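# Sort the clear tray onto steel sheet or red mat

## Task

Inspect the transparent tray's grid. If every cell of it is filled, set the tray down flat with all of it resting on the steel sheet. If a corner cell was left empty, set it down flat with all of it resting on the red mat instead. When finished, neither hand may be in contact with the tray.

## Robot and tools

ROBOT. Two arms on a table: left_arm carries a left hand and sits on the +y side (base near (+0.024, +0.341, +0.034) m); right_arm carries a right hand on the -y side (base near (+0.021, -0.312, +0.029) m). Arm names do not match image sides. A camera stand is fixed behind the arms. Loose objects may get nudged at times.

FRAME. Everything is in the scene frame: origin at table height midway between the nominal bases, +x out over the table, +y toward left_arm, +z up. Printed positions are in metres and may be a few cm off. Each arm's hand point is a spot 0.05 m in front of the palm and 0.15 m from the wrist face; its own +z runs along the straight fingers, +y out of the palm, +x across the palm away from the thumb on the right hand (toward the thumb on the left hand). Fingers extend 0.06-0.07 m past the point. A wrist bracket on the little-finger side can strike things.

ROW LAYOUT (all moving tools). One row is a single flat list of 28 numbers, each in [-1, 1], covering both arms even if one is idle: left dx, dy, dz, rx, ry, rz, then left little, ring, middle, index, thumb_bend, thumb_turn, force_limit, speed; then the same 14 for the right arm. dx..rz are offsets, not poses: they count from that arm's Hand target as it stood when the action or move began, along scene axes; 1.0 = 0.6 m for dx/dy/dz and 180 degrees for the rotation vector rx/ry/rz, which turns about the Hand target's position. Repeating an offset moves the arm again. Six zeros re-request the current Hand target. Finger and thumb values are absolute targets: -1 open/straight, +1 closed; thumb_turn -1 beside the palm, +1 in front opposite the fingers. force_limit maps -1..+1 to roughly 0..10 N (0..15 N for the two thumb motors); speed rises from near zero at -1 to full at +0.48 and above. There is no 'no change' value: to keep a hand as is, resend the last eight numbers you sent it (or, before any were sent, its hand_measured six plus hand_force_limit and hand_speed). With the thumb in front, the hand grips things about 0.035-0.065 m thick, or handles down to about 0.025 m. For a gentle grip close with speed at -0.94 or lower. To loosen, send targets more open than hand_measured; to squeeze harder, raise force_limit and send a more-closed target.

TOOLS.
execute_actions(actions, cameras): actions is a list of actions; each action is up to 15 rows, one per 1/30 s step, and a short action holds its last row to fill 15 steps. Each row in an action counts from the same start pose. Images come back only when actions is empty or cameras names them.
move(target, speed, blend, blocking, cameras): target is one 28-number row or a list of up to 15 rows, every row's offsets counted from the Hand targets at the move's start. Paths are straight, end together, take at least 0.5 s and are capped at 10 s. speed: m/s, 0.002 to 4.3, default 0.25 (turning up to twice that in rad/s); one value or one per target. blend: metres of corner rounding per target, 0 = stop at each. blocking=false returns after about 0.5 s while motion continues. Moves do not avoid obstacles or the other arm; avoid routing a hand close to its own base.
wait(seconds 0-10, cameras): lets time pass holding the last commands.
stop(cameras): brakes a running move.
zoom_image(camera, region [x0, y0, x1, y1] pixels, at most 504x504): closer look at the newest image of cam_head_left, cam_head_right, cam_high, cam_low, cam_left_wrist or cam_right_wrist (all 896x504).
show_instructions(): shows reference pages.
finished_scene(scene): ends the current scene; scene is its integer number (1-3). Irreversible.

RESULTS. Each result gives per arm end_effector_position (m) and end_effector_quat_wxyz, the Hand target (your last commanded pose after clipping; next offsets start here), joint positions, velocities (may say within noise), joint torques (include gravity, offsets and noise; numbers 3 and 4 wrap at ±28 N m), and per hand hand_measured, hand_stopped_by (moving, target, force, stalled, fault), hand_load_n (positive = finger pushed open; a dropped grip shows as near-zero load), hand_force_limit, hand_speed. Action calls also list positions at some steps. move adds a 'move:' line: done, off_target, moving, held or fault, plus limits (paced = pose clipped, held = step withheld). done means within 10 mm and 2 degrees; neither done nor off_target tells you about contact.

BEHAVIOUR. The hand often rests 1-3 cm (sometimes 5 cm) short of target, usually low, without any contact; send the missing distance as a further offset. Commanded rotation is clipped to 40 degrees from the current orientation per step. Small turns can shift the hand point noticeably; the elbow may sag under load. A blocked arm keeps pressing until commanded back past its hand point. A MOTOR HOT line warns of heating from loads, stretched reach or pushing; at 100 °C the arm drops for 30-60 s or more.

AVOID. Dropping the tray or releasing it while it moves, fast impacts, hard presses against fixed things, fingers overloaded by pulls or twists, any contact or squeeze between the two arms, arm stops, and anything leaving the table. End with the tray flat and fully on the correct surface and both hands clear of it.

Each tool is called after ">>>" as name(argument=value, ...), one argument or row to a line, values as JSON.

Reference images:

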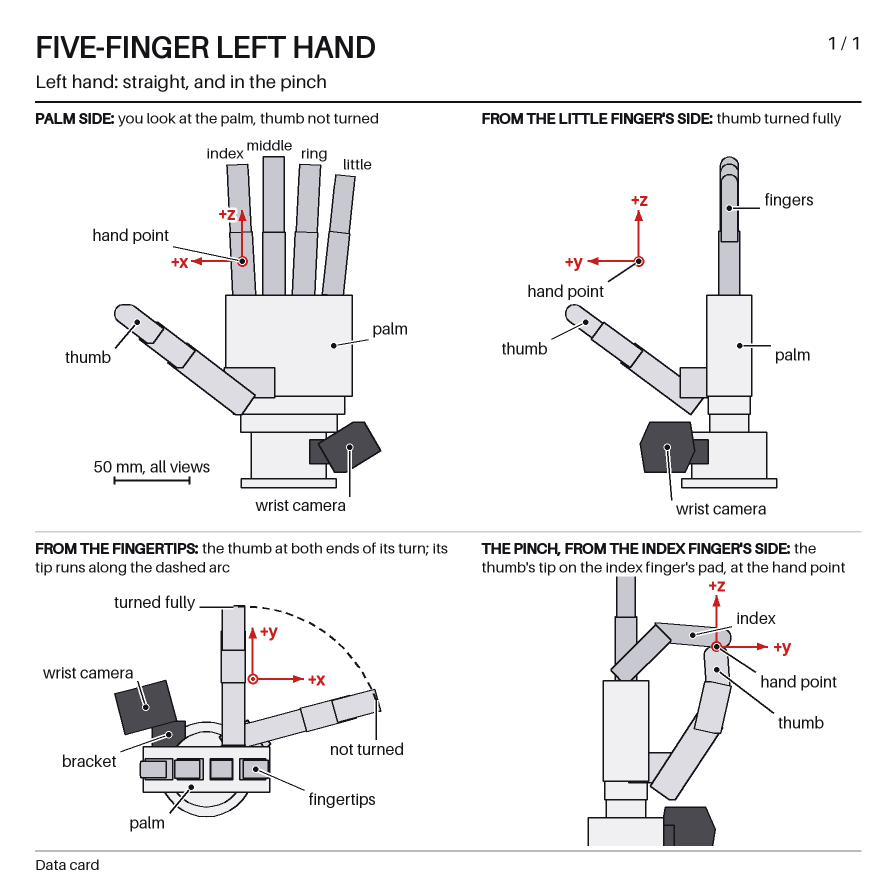

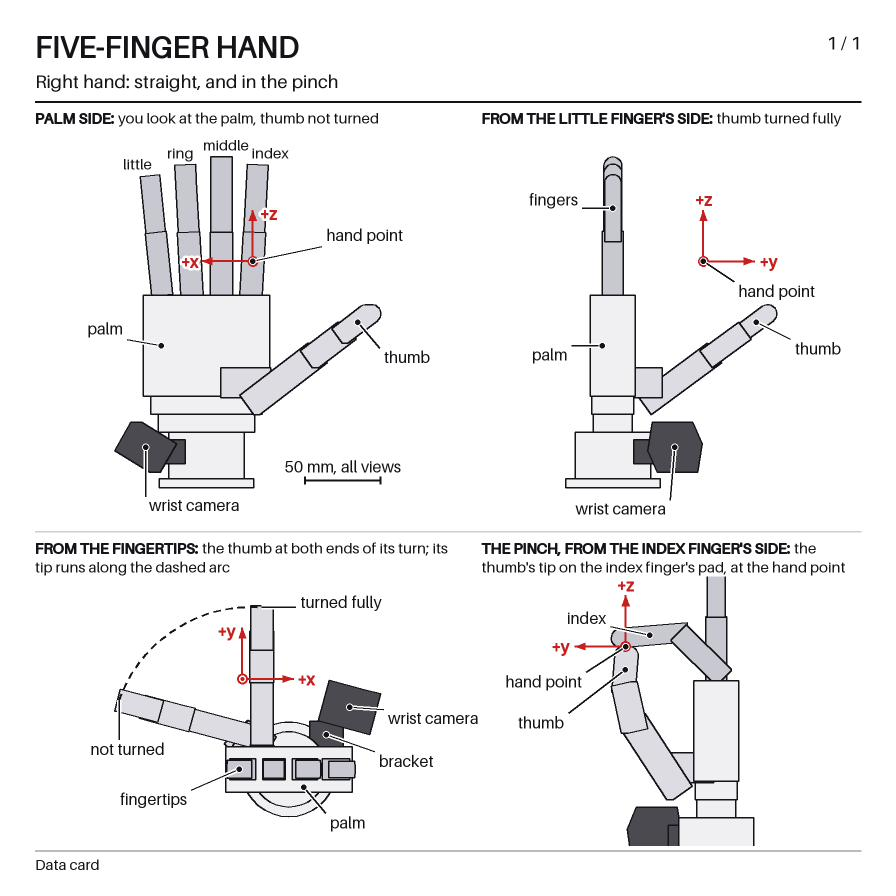

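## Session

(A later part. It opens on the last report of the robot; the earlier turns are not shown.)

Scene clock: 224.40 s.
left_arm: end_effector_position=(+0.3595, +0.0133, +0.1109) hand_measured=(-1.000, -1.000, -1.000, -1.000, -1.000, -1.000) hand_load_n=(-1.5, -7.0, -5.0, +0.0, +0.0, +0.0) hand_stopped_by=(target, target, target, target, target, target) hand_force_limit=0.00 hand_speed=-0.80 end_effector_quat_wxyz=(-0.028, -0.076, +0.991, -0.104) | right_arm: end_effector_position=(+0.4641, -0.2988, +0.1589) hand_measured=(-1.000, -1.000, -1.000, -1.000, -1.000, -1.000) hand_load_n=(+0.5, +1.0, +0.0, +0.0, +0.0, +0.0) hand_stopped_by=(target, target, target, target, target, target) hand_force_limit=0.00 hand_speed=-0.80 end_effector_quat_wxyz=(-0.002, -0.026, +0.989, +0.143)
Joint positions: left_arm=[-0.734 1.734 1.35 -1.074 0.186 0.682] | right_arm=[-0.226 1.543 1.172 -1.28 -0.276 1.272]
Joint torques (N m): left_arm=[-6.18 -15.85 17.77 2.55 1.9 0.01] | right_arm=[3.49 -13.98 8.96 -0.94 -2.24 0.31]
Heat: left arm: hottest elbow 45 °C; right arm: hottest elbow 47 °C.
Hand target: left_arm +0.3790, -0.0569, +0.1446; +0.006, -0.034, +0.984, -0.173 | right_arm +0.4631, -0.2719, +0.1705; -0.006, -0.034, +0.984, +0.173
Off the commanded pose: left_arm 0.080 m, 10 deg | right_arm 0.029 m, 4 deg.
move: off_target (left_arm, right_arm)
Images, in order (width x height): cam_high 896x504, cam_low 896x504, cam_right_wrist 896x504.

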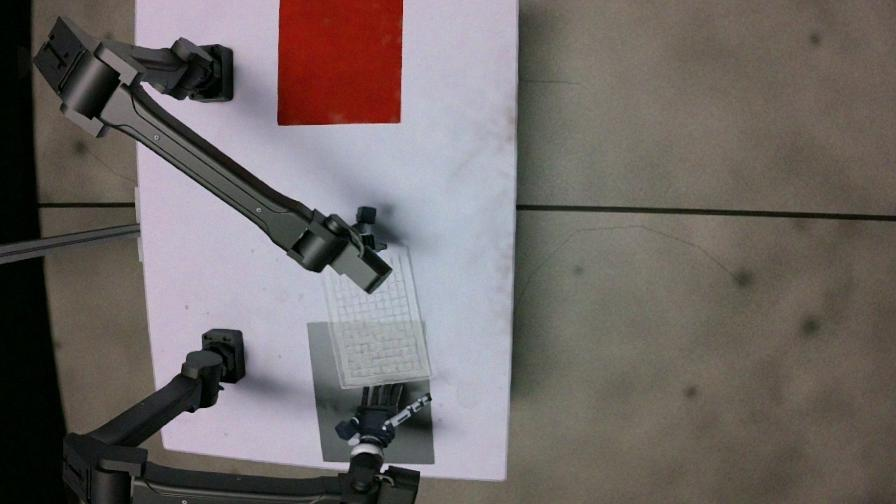

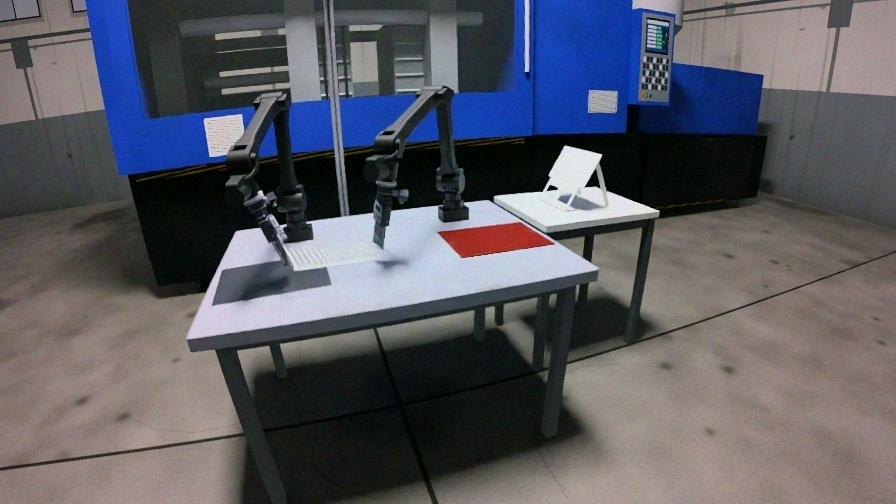

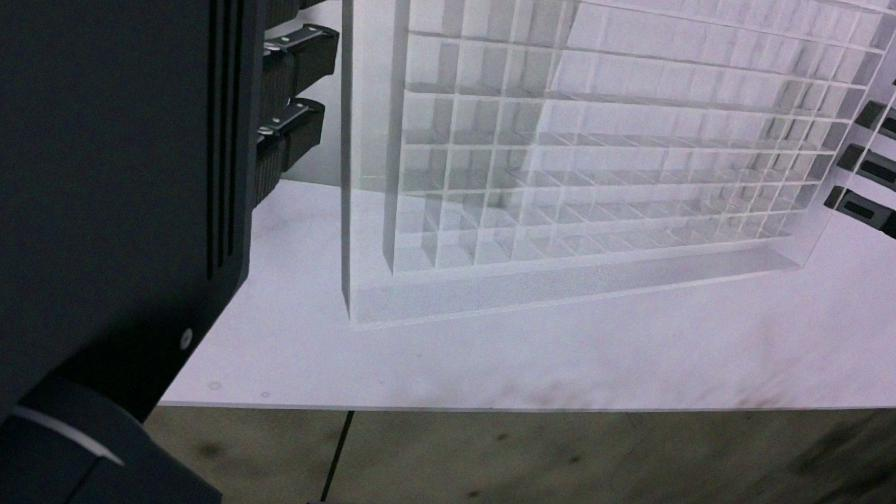

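>>> move(
  target=[
    [0.005,-0.28,0.01,0,0,0,-1,-1,-1,-1,-1,-1,0,-0.8,-0.045,-0.283,-0.01,0,0,0.0,-1,-1,-1,-1,-1,-1,0,-0.8],
  ],
  speed=0.12,
  cameras=["cam_high","cam_low","cam_right_wrist","cam_head_left"],
)

>>> zoom_image(
  camera="cam_low",
  region=[180, 190, 400, 330],
)

>>> zoom_image(
  camera="cam_high",
  region=[280, 280, 480, 480],
)

Scene clock: 240.03 s.
left_arm: end_effector_position=(+0.3743, -0.1552, +0.1118) hand_measured=(-1.000, -1.000, -1.000, -1.000, -1.000, -1.000) hand_load_n=(+0.0, +0.0, -6.0, -7.0, +0.0, -0.5) hand_stopped_by=(target, target, target, target, target, target) hand_force_limit=0.00 hand_speed=-0.80 end_effector_quat_wxyz=(-0.026, -0.046, +0.994, -0.098) | right_arm: end_effector_position=(+0.4381, -0.4712, +0.1620) hand_measured=(-1.000, -1.000, -1.000, -1.000, -1.000, -1.000) hand_load_n=(+0.0, +0.0, +1.5, +0.0, -0.5, +0.0) hand_stopped_by=(target, target, target, target, target, target) hand_force_limit=0.00 hand_speed=-0.80 end_effector_quat_wxyz=(+0.015, -0.012, +0.991, +0.132)
Joint positions: left_arm=[-0.923 2.077 1.871 -1.233 0.154 0.553] | right_arm=[-0.602 1.643 1.305 -1.366 -0.232 0.919]
Joint torques (N m): left_arm=[-4.84 -21.83 18.92 2.96 1.26 -0.34] | right_arm=[3.37 -13.74 9.02 -2.7 -1.63 -0.11]
Heat: left arm: hottest elbow 45 °C; right arm: hottest elbow 45 °C.
Hand target: left_arm +0.3821, -0.2249, +0.1506; +0.006, -0.034, +0.984, -0.173 | right_arm +0.4360, -0.4417, +0.1644; -0.006, -0.034, +0.984, +0.173
Off the commanded pose: left_arm 0.080 m, 10 deg | right_arm 0.030 m, 6 deg.
move: off_target (left_arm, right_arm)
Images, in order (width x height): cam_head_left 896x504, cam_high 896x504, cam_low 896x504, cam_right_wrist 896x504.

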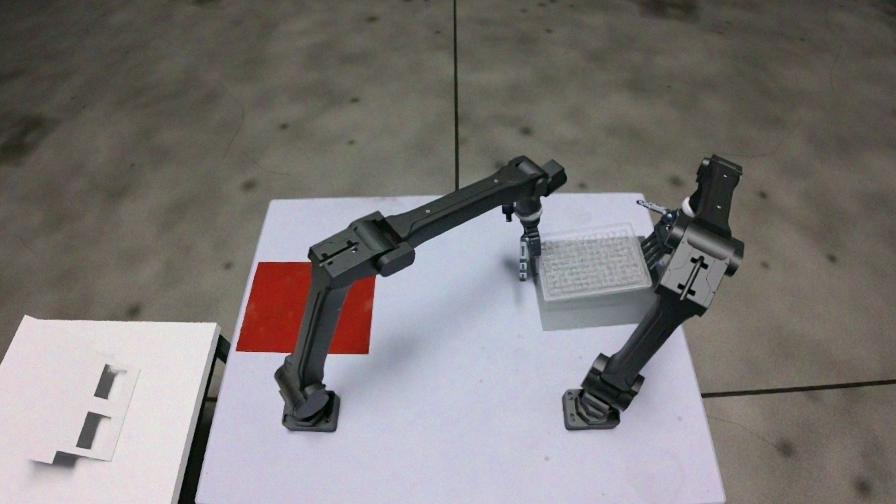

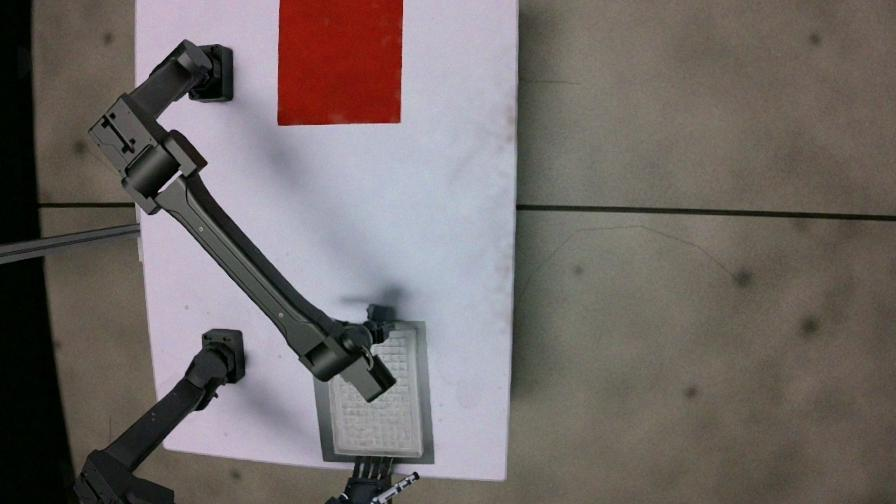

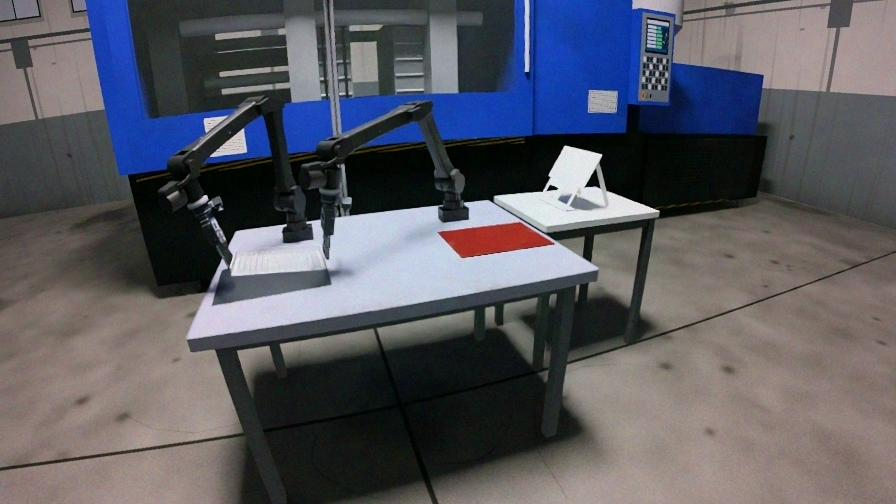

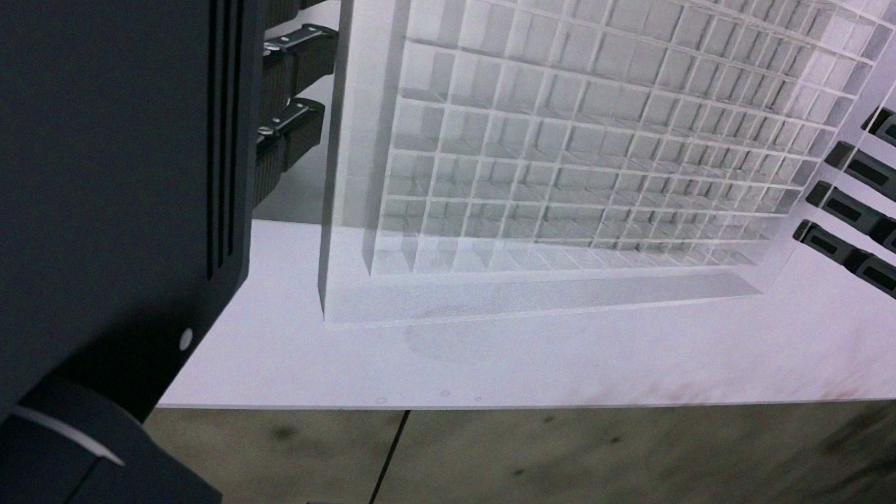

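Scaled by 2.291 from the camera's 896x504 image, which has a finer 1280x720 frame.

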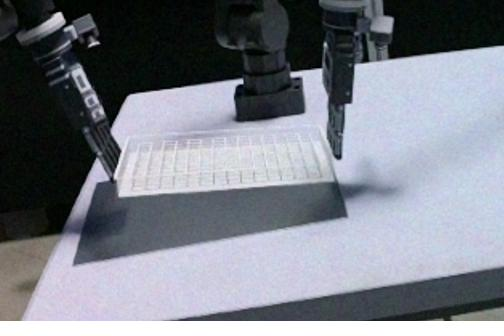

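Scaled by 2.520 from the camera's 896x504 image, which has a finer 1280x720 frame.

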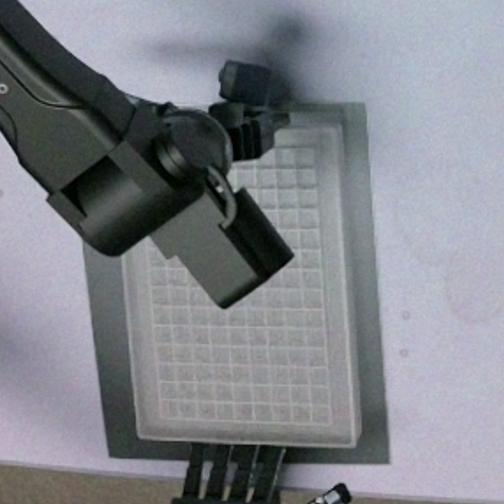

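>>> move(
  target=[
    [0.01,-0.012,-0.1,0,0,0,-1,-1,-1,-1,-1,-1,0,-0.8,0.01,-0.012,-0.095,0,0,0.0,-1,-1,-1,-1,-1,-1,0,-0.8],
    [0.01,-0.012,-0.15,0,0,0,-1,-1,-1,-1,-1,-1,0,-0.8,0.01,-0.012,-0.138,0,0,0.0,-1,-1,-1,-1,-1,-1,0,-0.8],
  ],
  speed=[0.08,0.05],
  blend=[0.01,0],
  cameras=["cam_high","cam_low","cam_right_wrist","cam_head_left"],
)

>>> zoom_image(
  camera="cam_low",
  region=[180, 190, 400, 330],
)

>>> zoom_image(
  camera="cam_high",
  region=[280, 280, 480, 480],
)

>>> zoom_image(
  camera="cam_head_left",
  region=[500, 190, 700, 350],
)

Scene clock: 270.83 s.
left_arm: end_effector_position=(+0.3897, -0.1748, +0.0708) hand_measured=(-1.000, -1.000, -1.000, -1.000, -1.000, -1.000) hand_load_n=(+0.0, +0.0, -10.0, -6.5, -0.5, +0.0) hand_stopped_by=(target, target, target, target, target, target) hand_force_limit=0.00 hand_speed=-0.80 end_effector_quat_wxyz=(-0.013, -0.045, +0.992, -0.116) | right_arm: end_effector_position=(+0.4514, -0.4911, +0.0981) hand_measured=(-1.000, -1.000, -1.000, -1.000, -1.000, -1.000) hand_load_n=(+0.0, +0.0, +1.5, +0.0, +0.0, +0.0) hand_stopped_by=(target, target, target, target, target, target) hand_force_limit=0.00 hand_speed=-0.80 end_effector_quat_wxyz=(+0.020, -0.012, +0.992, +0.122)
Joint positions: left_arm=[-0.923 2.141 1.871 -1.125 0.153 0.552] | right_arm=[-0.616 1.749 1.269 -1.206 -0.22 0.91]
Joint torques (N m): left_arm=[-4.84 -20.31 11.92 5.89 1.25 -0.33] | right_arm=[3.9 -13.98 4.48 -1.24 -2 -0.12]
Heat: left arm: hottest elbow 48 °C; right arm: hottest elbow 40 °C.
Hand target: left_arm +0.3881, -0.2322, +0.0607; +0.006, -0.034, +0.984, -0.173 | right_arm +0.4421, -0.4488, +0.0816; -0.006, -0.034, +0.984, +0.173
Off the commanded pose: left_arm 0.058 m, 7 deg | right_arm 0.046 m, 7 deg.
move: off_target (left_arm, right_arm)
Images, in order (width x height): cam_head_left 896x504, cam_high 896x504, cam_low 896x504, cam_right_wrist 896x504.

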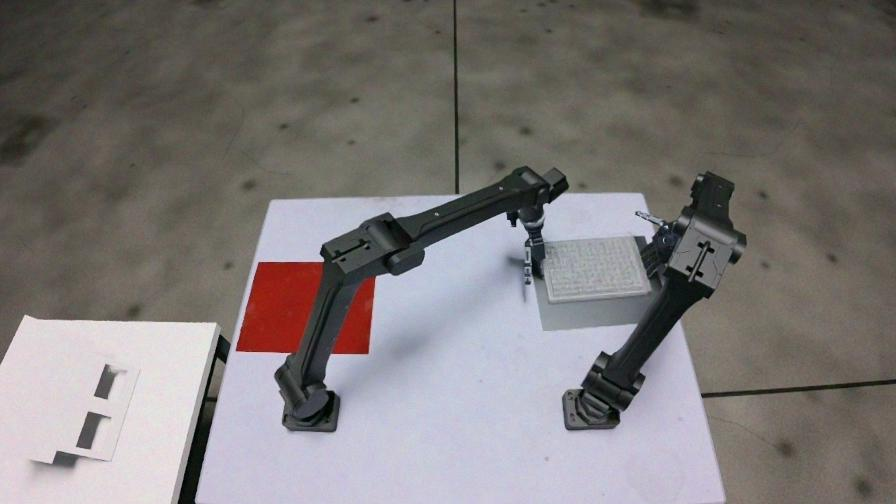

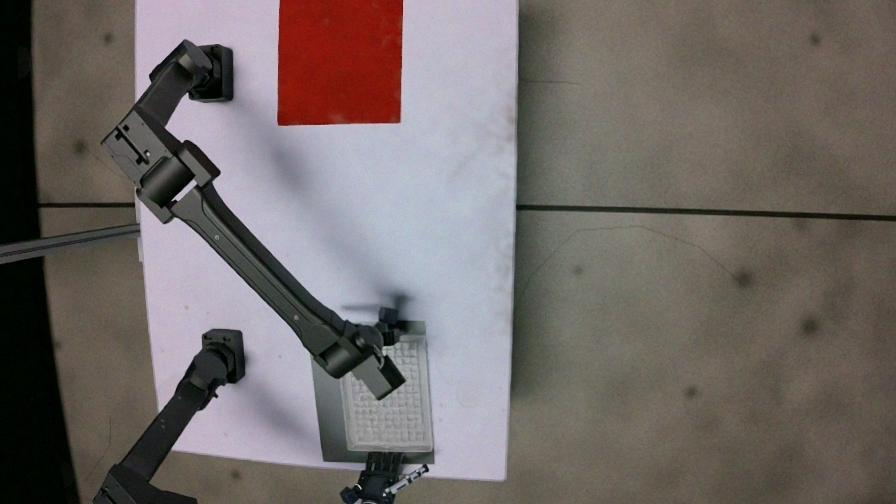

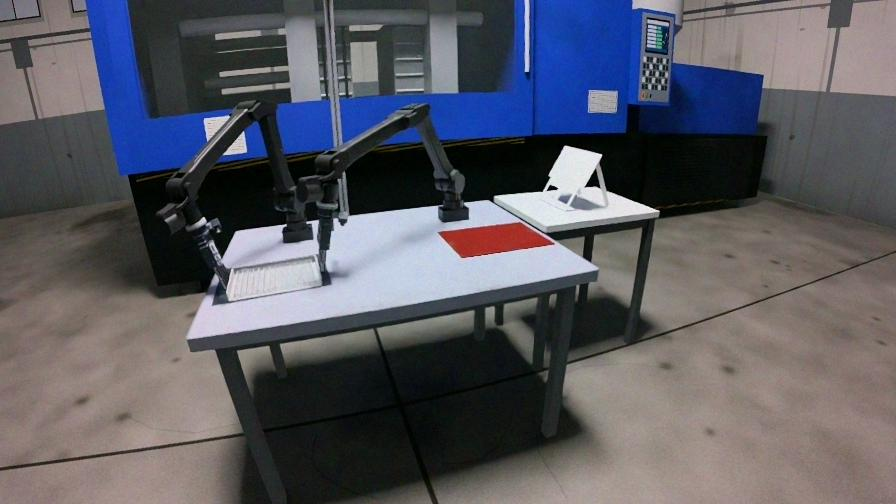

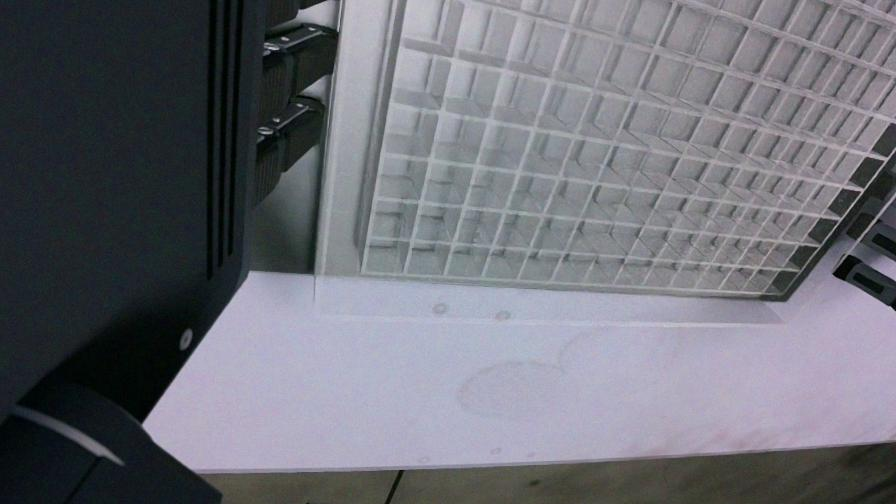

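Scaled by 2.291 from the camera's 896x504 image, which has a finer 1280x720 frame.

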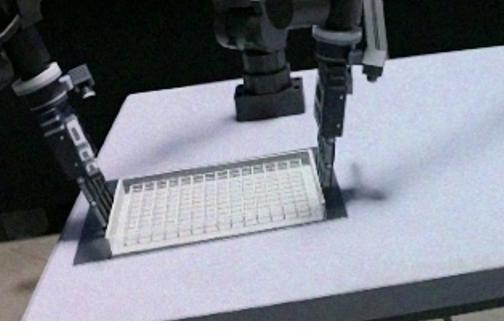

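Scaled by 2.520 from the camera's 896x504 image, which has a finer 1280x720 frame.

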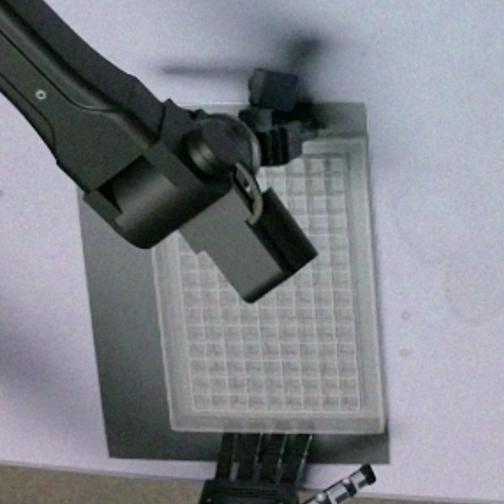

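Scaled by 2.520 from the camera's 896x504 image, which has a finer 1280x720 frame.

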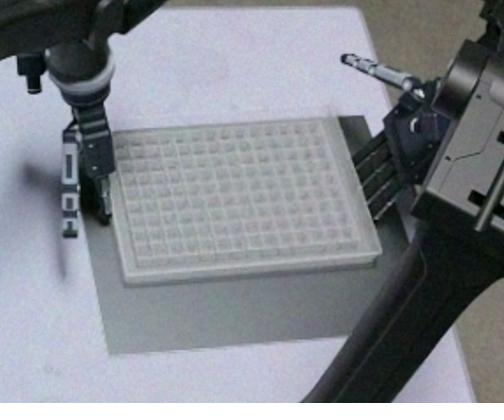

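>>> move(
  target=[
    [0.0,0.0,0.03,0,0,0,-1,-1,-1,-1,-1,-1,0,-0.8,0.0,0.0,0.03,0,0,0.0,-1,-1,-1,-1,-1,-1,0,-0.8],
    [-0.045,0.0,0.03,0,0,0,-1,-1,-1,-1,-1,-1,0,-0.8,-0.045,0.0,0.03,0,0,0.0,-1,-1,-1,-1,-1,-1,0,-0.8],
    [-0.045,0.0,-0.02,0,0,0,-1,-1,-1,-1,-1,-1,0,-0.8,-0.045,0.0,-0.012,0,0,0.0,-1,-1,-1,-1,-1,-1,0,-0.8],
  ],
  speed=[0.08,0.08,0.06],
  blend=[0.005,0.005,0],
  cameras=["cam_high","cam_low","cam_right_wrist","cam_head_left"],
)

>>> zoom_image(
  camera="cam_low",
  region=[180, 190, 400, 330],
)

>>> zoom_image(
  camera="cam_high",
  region=[280, 280, 480, 480],
)

>>> zoom_image(
  camera="cam_head_left",
  region=[500, 190, 700, 350],
)

Scene clock: 287.60 s.
left_arm: end_effector_position=(+0.3842, -0.1741, +0.0629) hand_measured=(-1.000, -1.000, -1.000, -0.998, -1.000, -1.000) hand_load_n=(+0.0, +0.0, -3.0, -11.0, +0.0, +0.0) hand_stopped_by=(target, target, target, target, target, target) hand_force_limit=0.00 hand_speed=-0.80 end_effector_quat_wxyz=(+0.000, -0.047, +0.991, -0.126) | right_arm: end_effector_position=(+0.4317, -0.4927, +0.0971) hand_measured=(-1.000, -1.000, -1.000, -1.000, -1.000, -1.000) hand_load_n=(+0.0, +0.0, +1.5, +0.0, +0.0, +0.0) hand_stopped_by=(target, target, target, target, target, target) hand_force_limit=0.00 hand_speed=-0.80 end_effector_quat_wxyz=(+0.026, -0.010, +0.992, +0.121)
Joint positions: left_arm=[-0.931 2.112 1.802 -1.052 0.142 0.538] | right_arm=[-0.645 1.71 1.212 -1.183 -0.222 0.883]
Joint torques (N m): left_arm=[-6.65 -20.01 10.02 5.53 1.33 -0.48] | right_arm=[3.55 -13.04 2.73 -1.09 -1.69 -0.15]
Heat: left arm: hottest elbow 47 °C; right arm: hottest elbow 39 °C.
Hand target: left_arm +0.3610, -0.2321, +0.0485; +0.006, -0.034, +0.984, -0.173 | right_arm +0.4152, -0.4488, +0.0744; -0.006, -0.034, +0.984, +0.173
Off the commanded pose: left_arm 0.064 m, 6 deg | right_arm 0.052 m, 8 deg.
move: off_target (left_arm, right_arm)
Images, in order (width x height): cam_head_left 896x504, cam_high 896x504, cam_low 896x504, cam_right_wrist 896x504.

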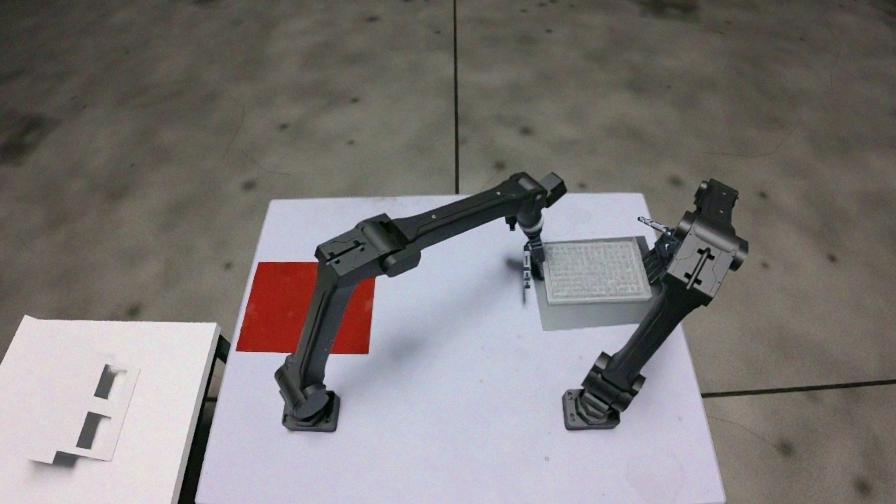

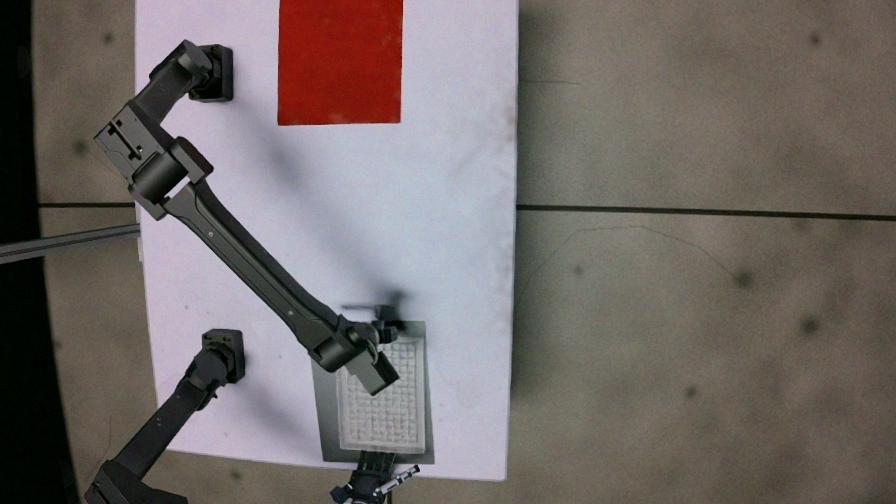

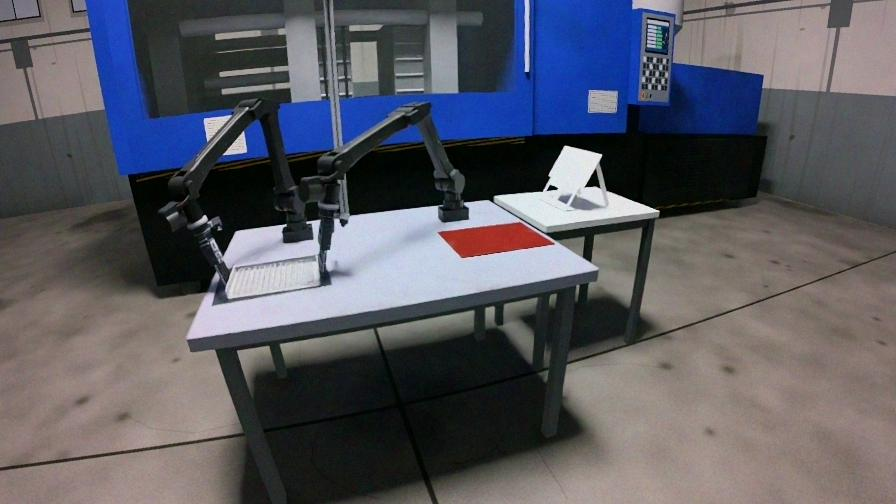

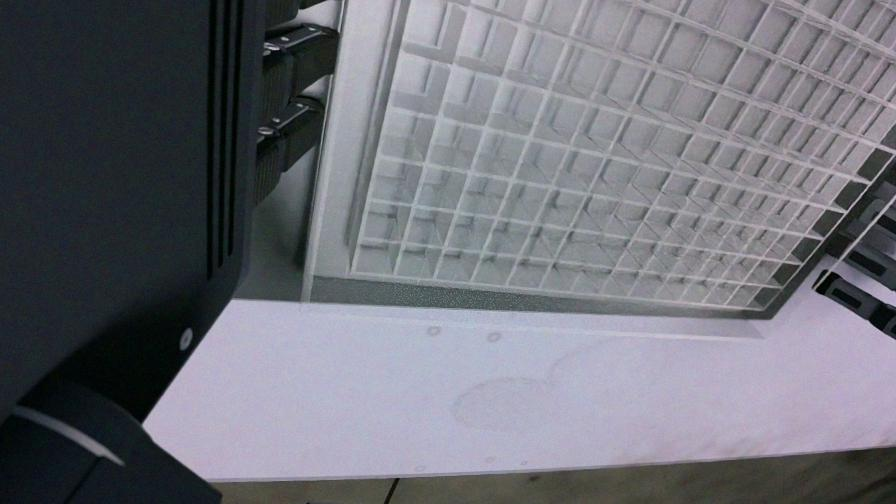

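Scaled by 2.291 from the camera's 896x504 image, which has a finer 1280x720 frame.

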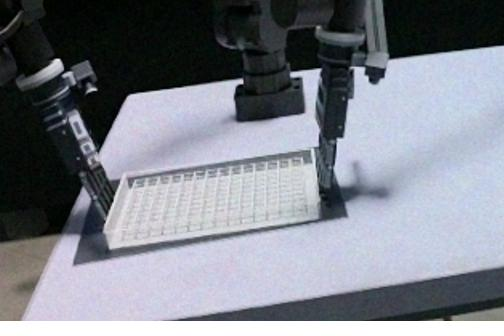

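Scaled by 2.520 from the camera's 896x504 image, which has a finer 1280x720 frame.

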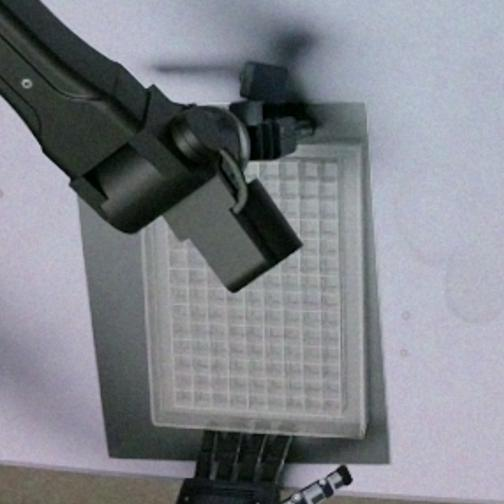

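Scaled by 2.520 from the camera's 896x504 image, which has a finer 1280x720 frame.

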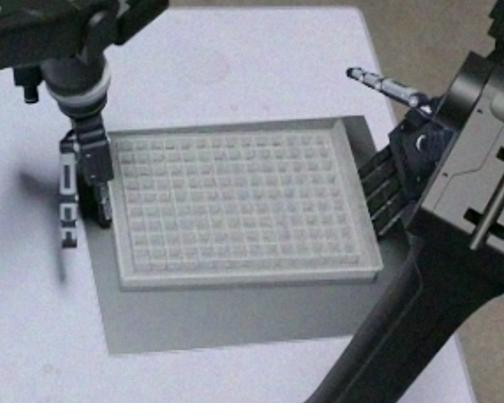

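>>> move(
  target=[
    [0.0,0.0,0.05,0,0,0,-1,-1,-1,-1,-1,-1,0,-0.8,0.0,0.0,0.045,0,0,0.0,-1,-1,-1,-1,-1,-1,0,-0.8],
    [-0.04,0.0,0.05,0,0,0,-1,-1,-1,-1,-1,-1,0,-0.8,-0.01,0.0,0.045,0,0,0.0,-1,-1,-1,-1,-1,-1,0,-0.8],
    [-0.04,0.0,0.0,0,0,0,-1,-1,-1,-1,-1,-1,0,-0.8,-0.01,0.0,0.005,0,0,0.0,-1,-1,-1,-1,-1,-1,0,-0.8],
  ],
  speed=[0.08,0.08,0.06],
  blend=[0.005,0.005,0],
  cameras=["cam_high","cam_low","cam_right_wrist","cam_head_left"],
)

>>> zoom_image(
  camera="cam_low",
  region=[180, 190, 400, 330],
)

>>> zoom_image(
  camera="cam_high",
  region=[280, 280, 480, 480],
)

>>> zoom_image(
  camera="cam_head_left",
  region=[500, 190, 700, 350],
)

Scene clock: 310.40 s.
left_arm: end_effector_position=(+0.3605, -0.1765, +0.0628) hand_measured=(-1.000, -1.000, -1.000, -1.000, -1.000, -1.000) hand_load_n=(+0.0, +0.0, -9.5, -6.0, +0.0, +0.0) hand_stopped_by=(target, target, target, target, target, target) hand_force_limit=0.00 hand_speed=-0.80 end_effector_quat_wxyz=(+0.002, -0.052, +0.991, -0.125) | right_arm: end_effector_position=(+0.4271, -0.4928, +0.0971) hand_measured=(-1.000, -1.000, -1.000, -1.000, -1.000, -1.000) hand_load_n=(+0.0, +0.0, +1.0, +0.0, +0.0, +0.0) hand_stopped_by=(target, target, target, target, target, target) hand_force_limit=0.00 hand_speed=-0.80 end_effector_quat_wxyz=(+0.027, -0.017, +0.992, +0.119)
Joint positions: left_arm=[-0.964 2.078 1.745 -1.023 0.128 0.496] | right_arm=[-0.65 1.702 1.202 -1.18 -0.219 0.865]
Joint torques (N m): left_arm=[-6.53 -19.66 9.72 5.52 1.48 -0.38] | right_arm=[4.01 -13.04 2.58 -1.47 -1.74 -0.07]
Heat: left arm: hottest elbow 45 °C; right arm: hottest wrist yaw 39 °C.
Hand target: left_arm +0.3370, -0.2322, +0.0487; +0.006, -0.034, +0.984, -0.173 | right_arm +0.4091, -0.4488, +0.0775; -0.006, -0.034, +0.984, +0.173
Off the commanded pose: left_arm 0.062 m, 6 deg | right_arm 0.051 m, 8 deg.
move: off_target (left_arm, right_arm)
Images, in order (width x height): cam_head_left 896x504, cam_high 896x504, cam_low 896x504, cam_right_wrist 896x504.

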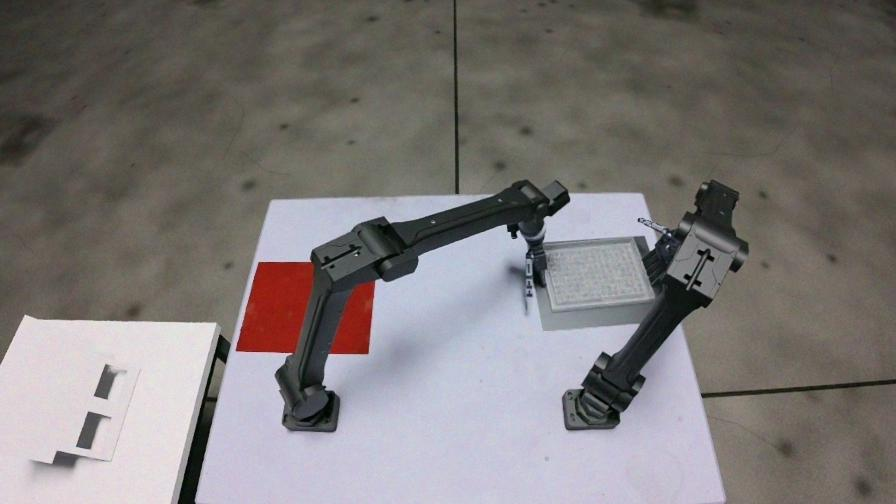

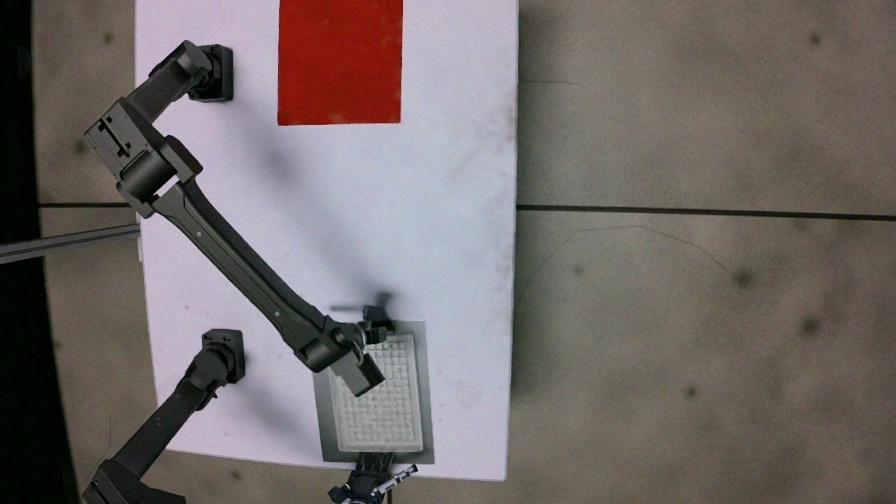

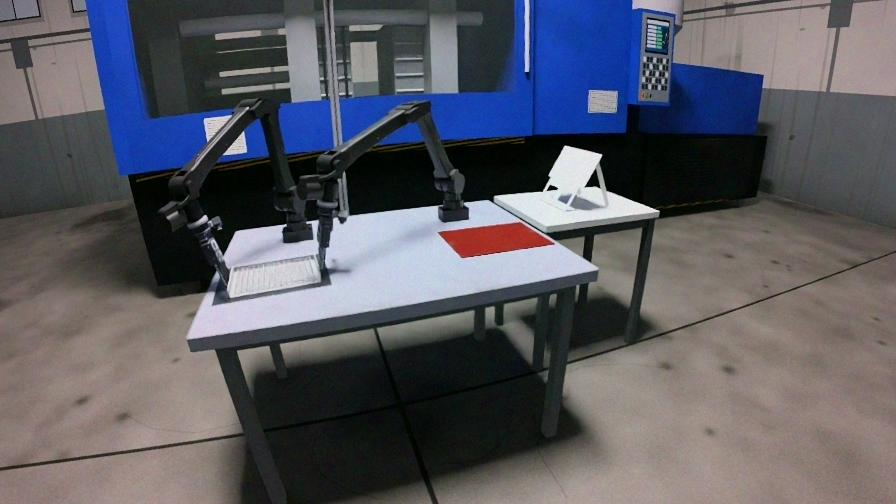

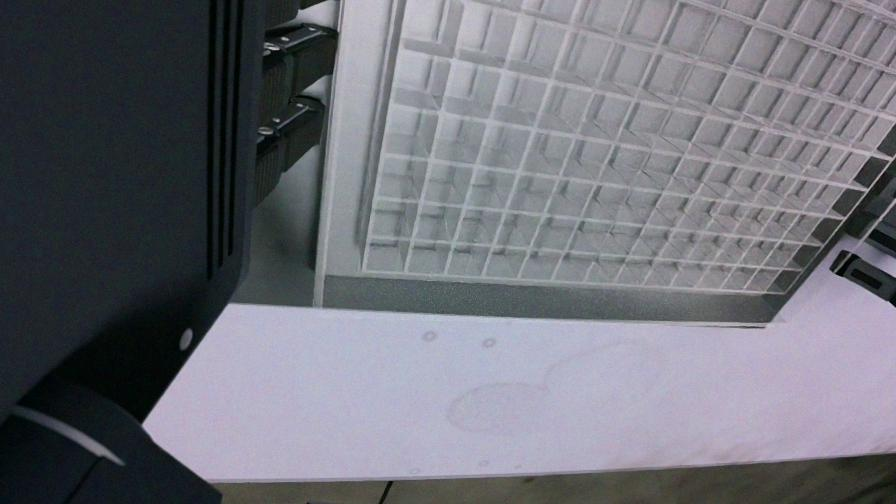

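Scaled by 2.291 from the camera's 896x504 image, which has a finer 1280x720 frame.

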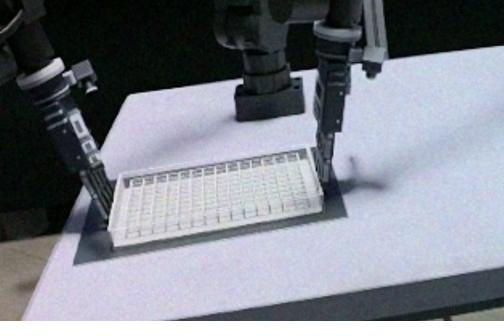

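Scaled by 2.520 from the camera's 896x504 image, which has a finer 1280x720 frame.

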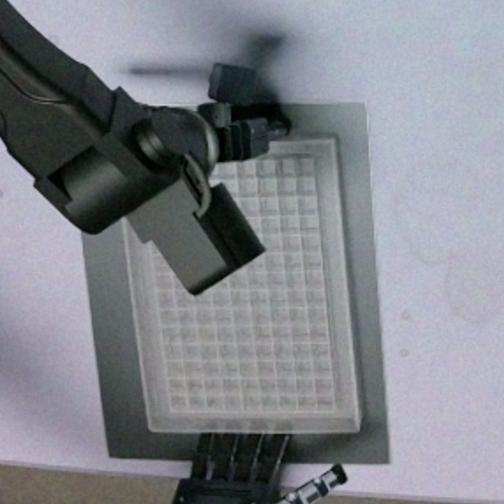

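Scaled by 2.520 from the camera's 896x504 image, which has a finer 1280x720 frame.

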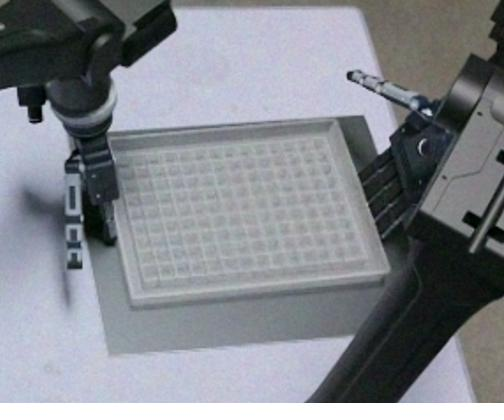

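>>> zoom_image(
  camera="cam_right_wrist",
  region=[560, 150, 896, 350],
)

>>> zoom_image(
  camera="cam_right_wrist",
  region=[220, 200, 500, 340],
)

Scaled by 1.500 from the camera's 896x504 image, which has a finer 1280x720 frame.

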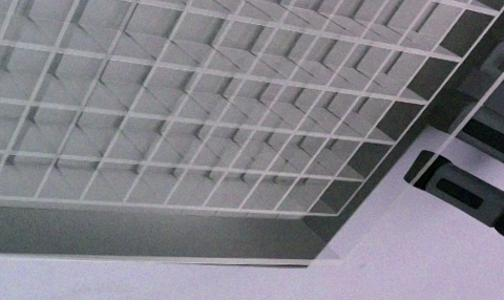

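Scaled by 1.800 from the camera's 896x504 image, which has a finer 1280x720 frame.

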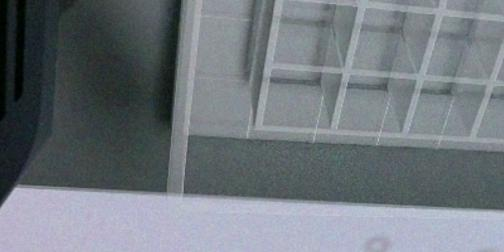

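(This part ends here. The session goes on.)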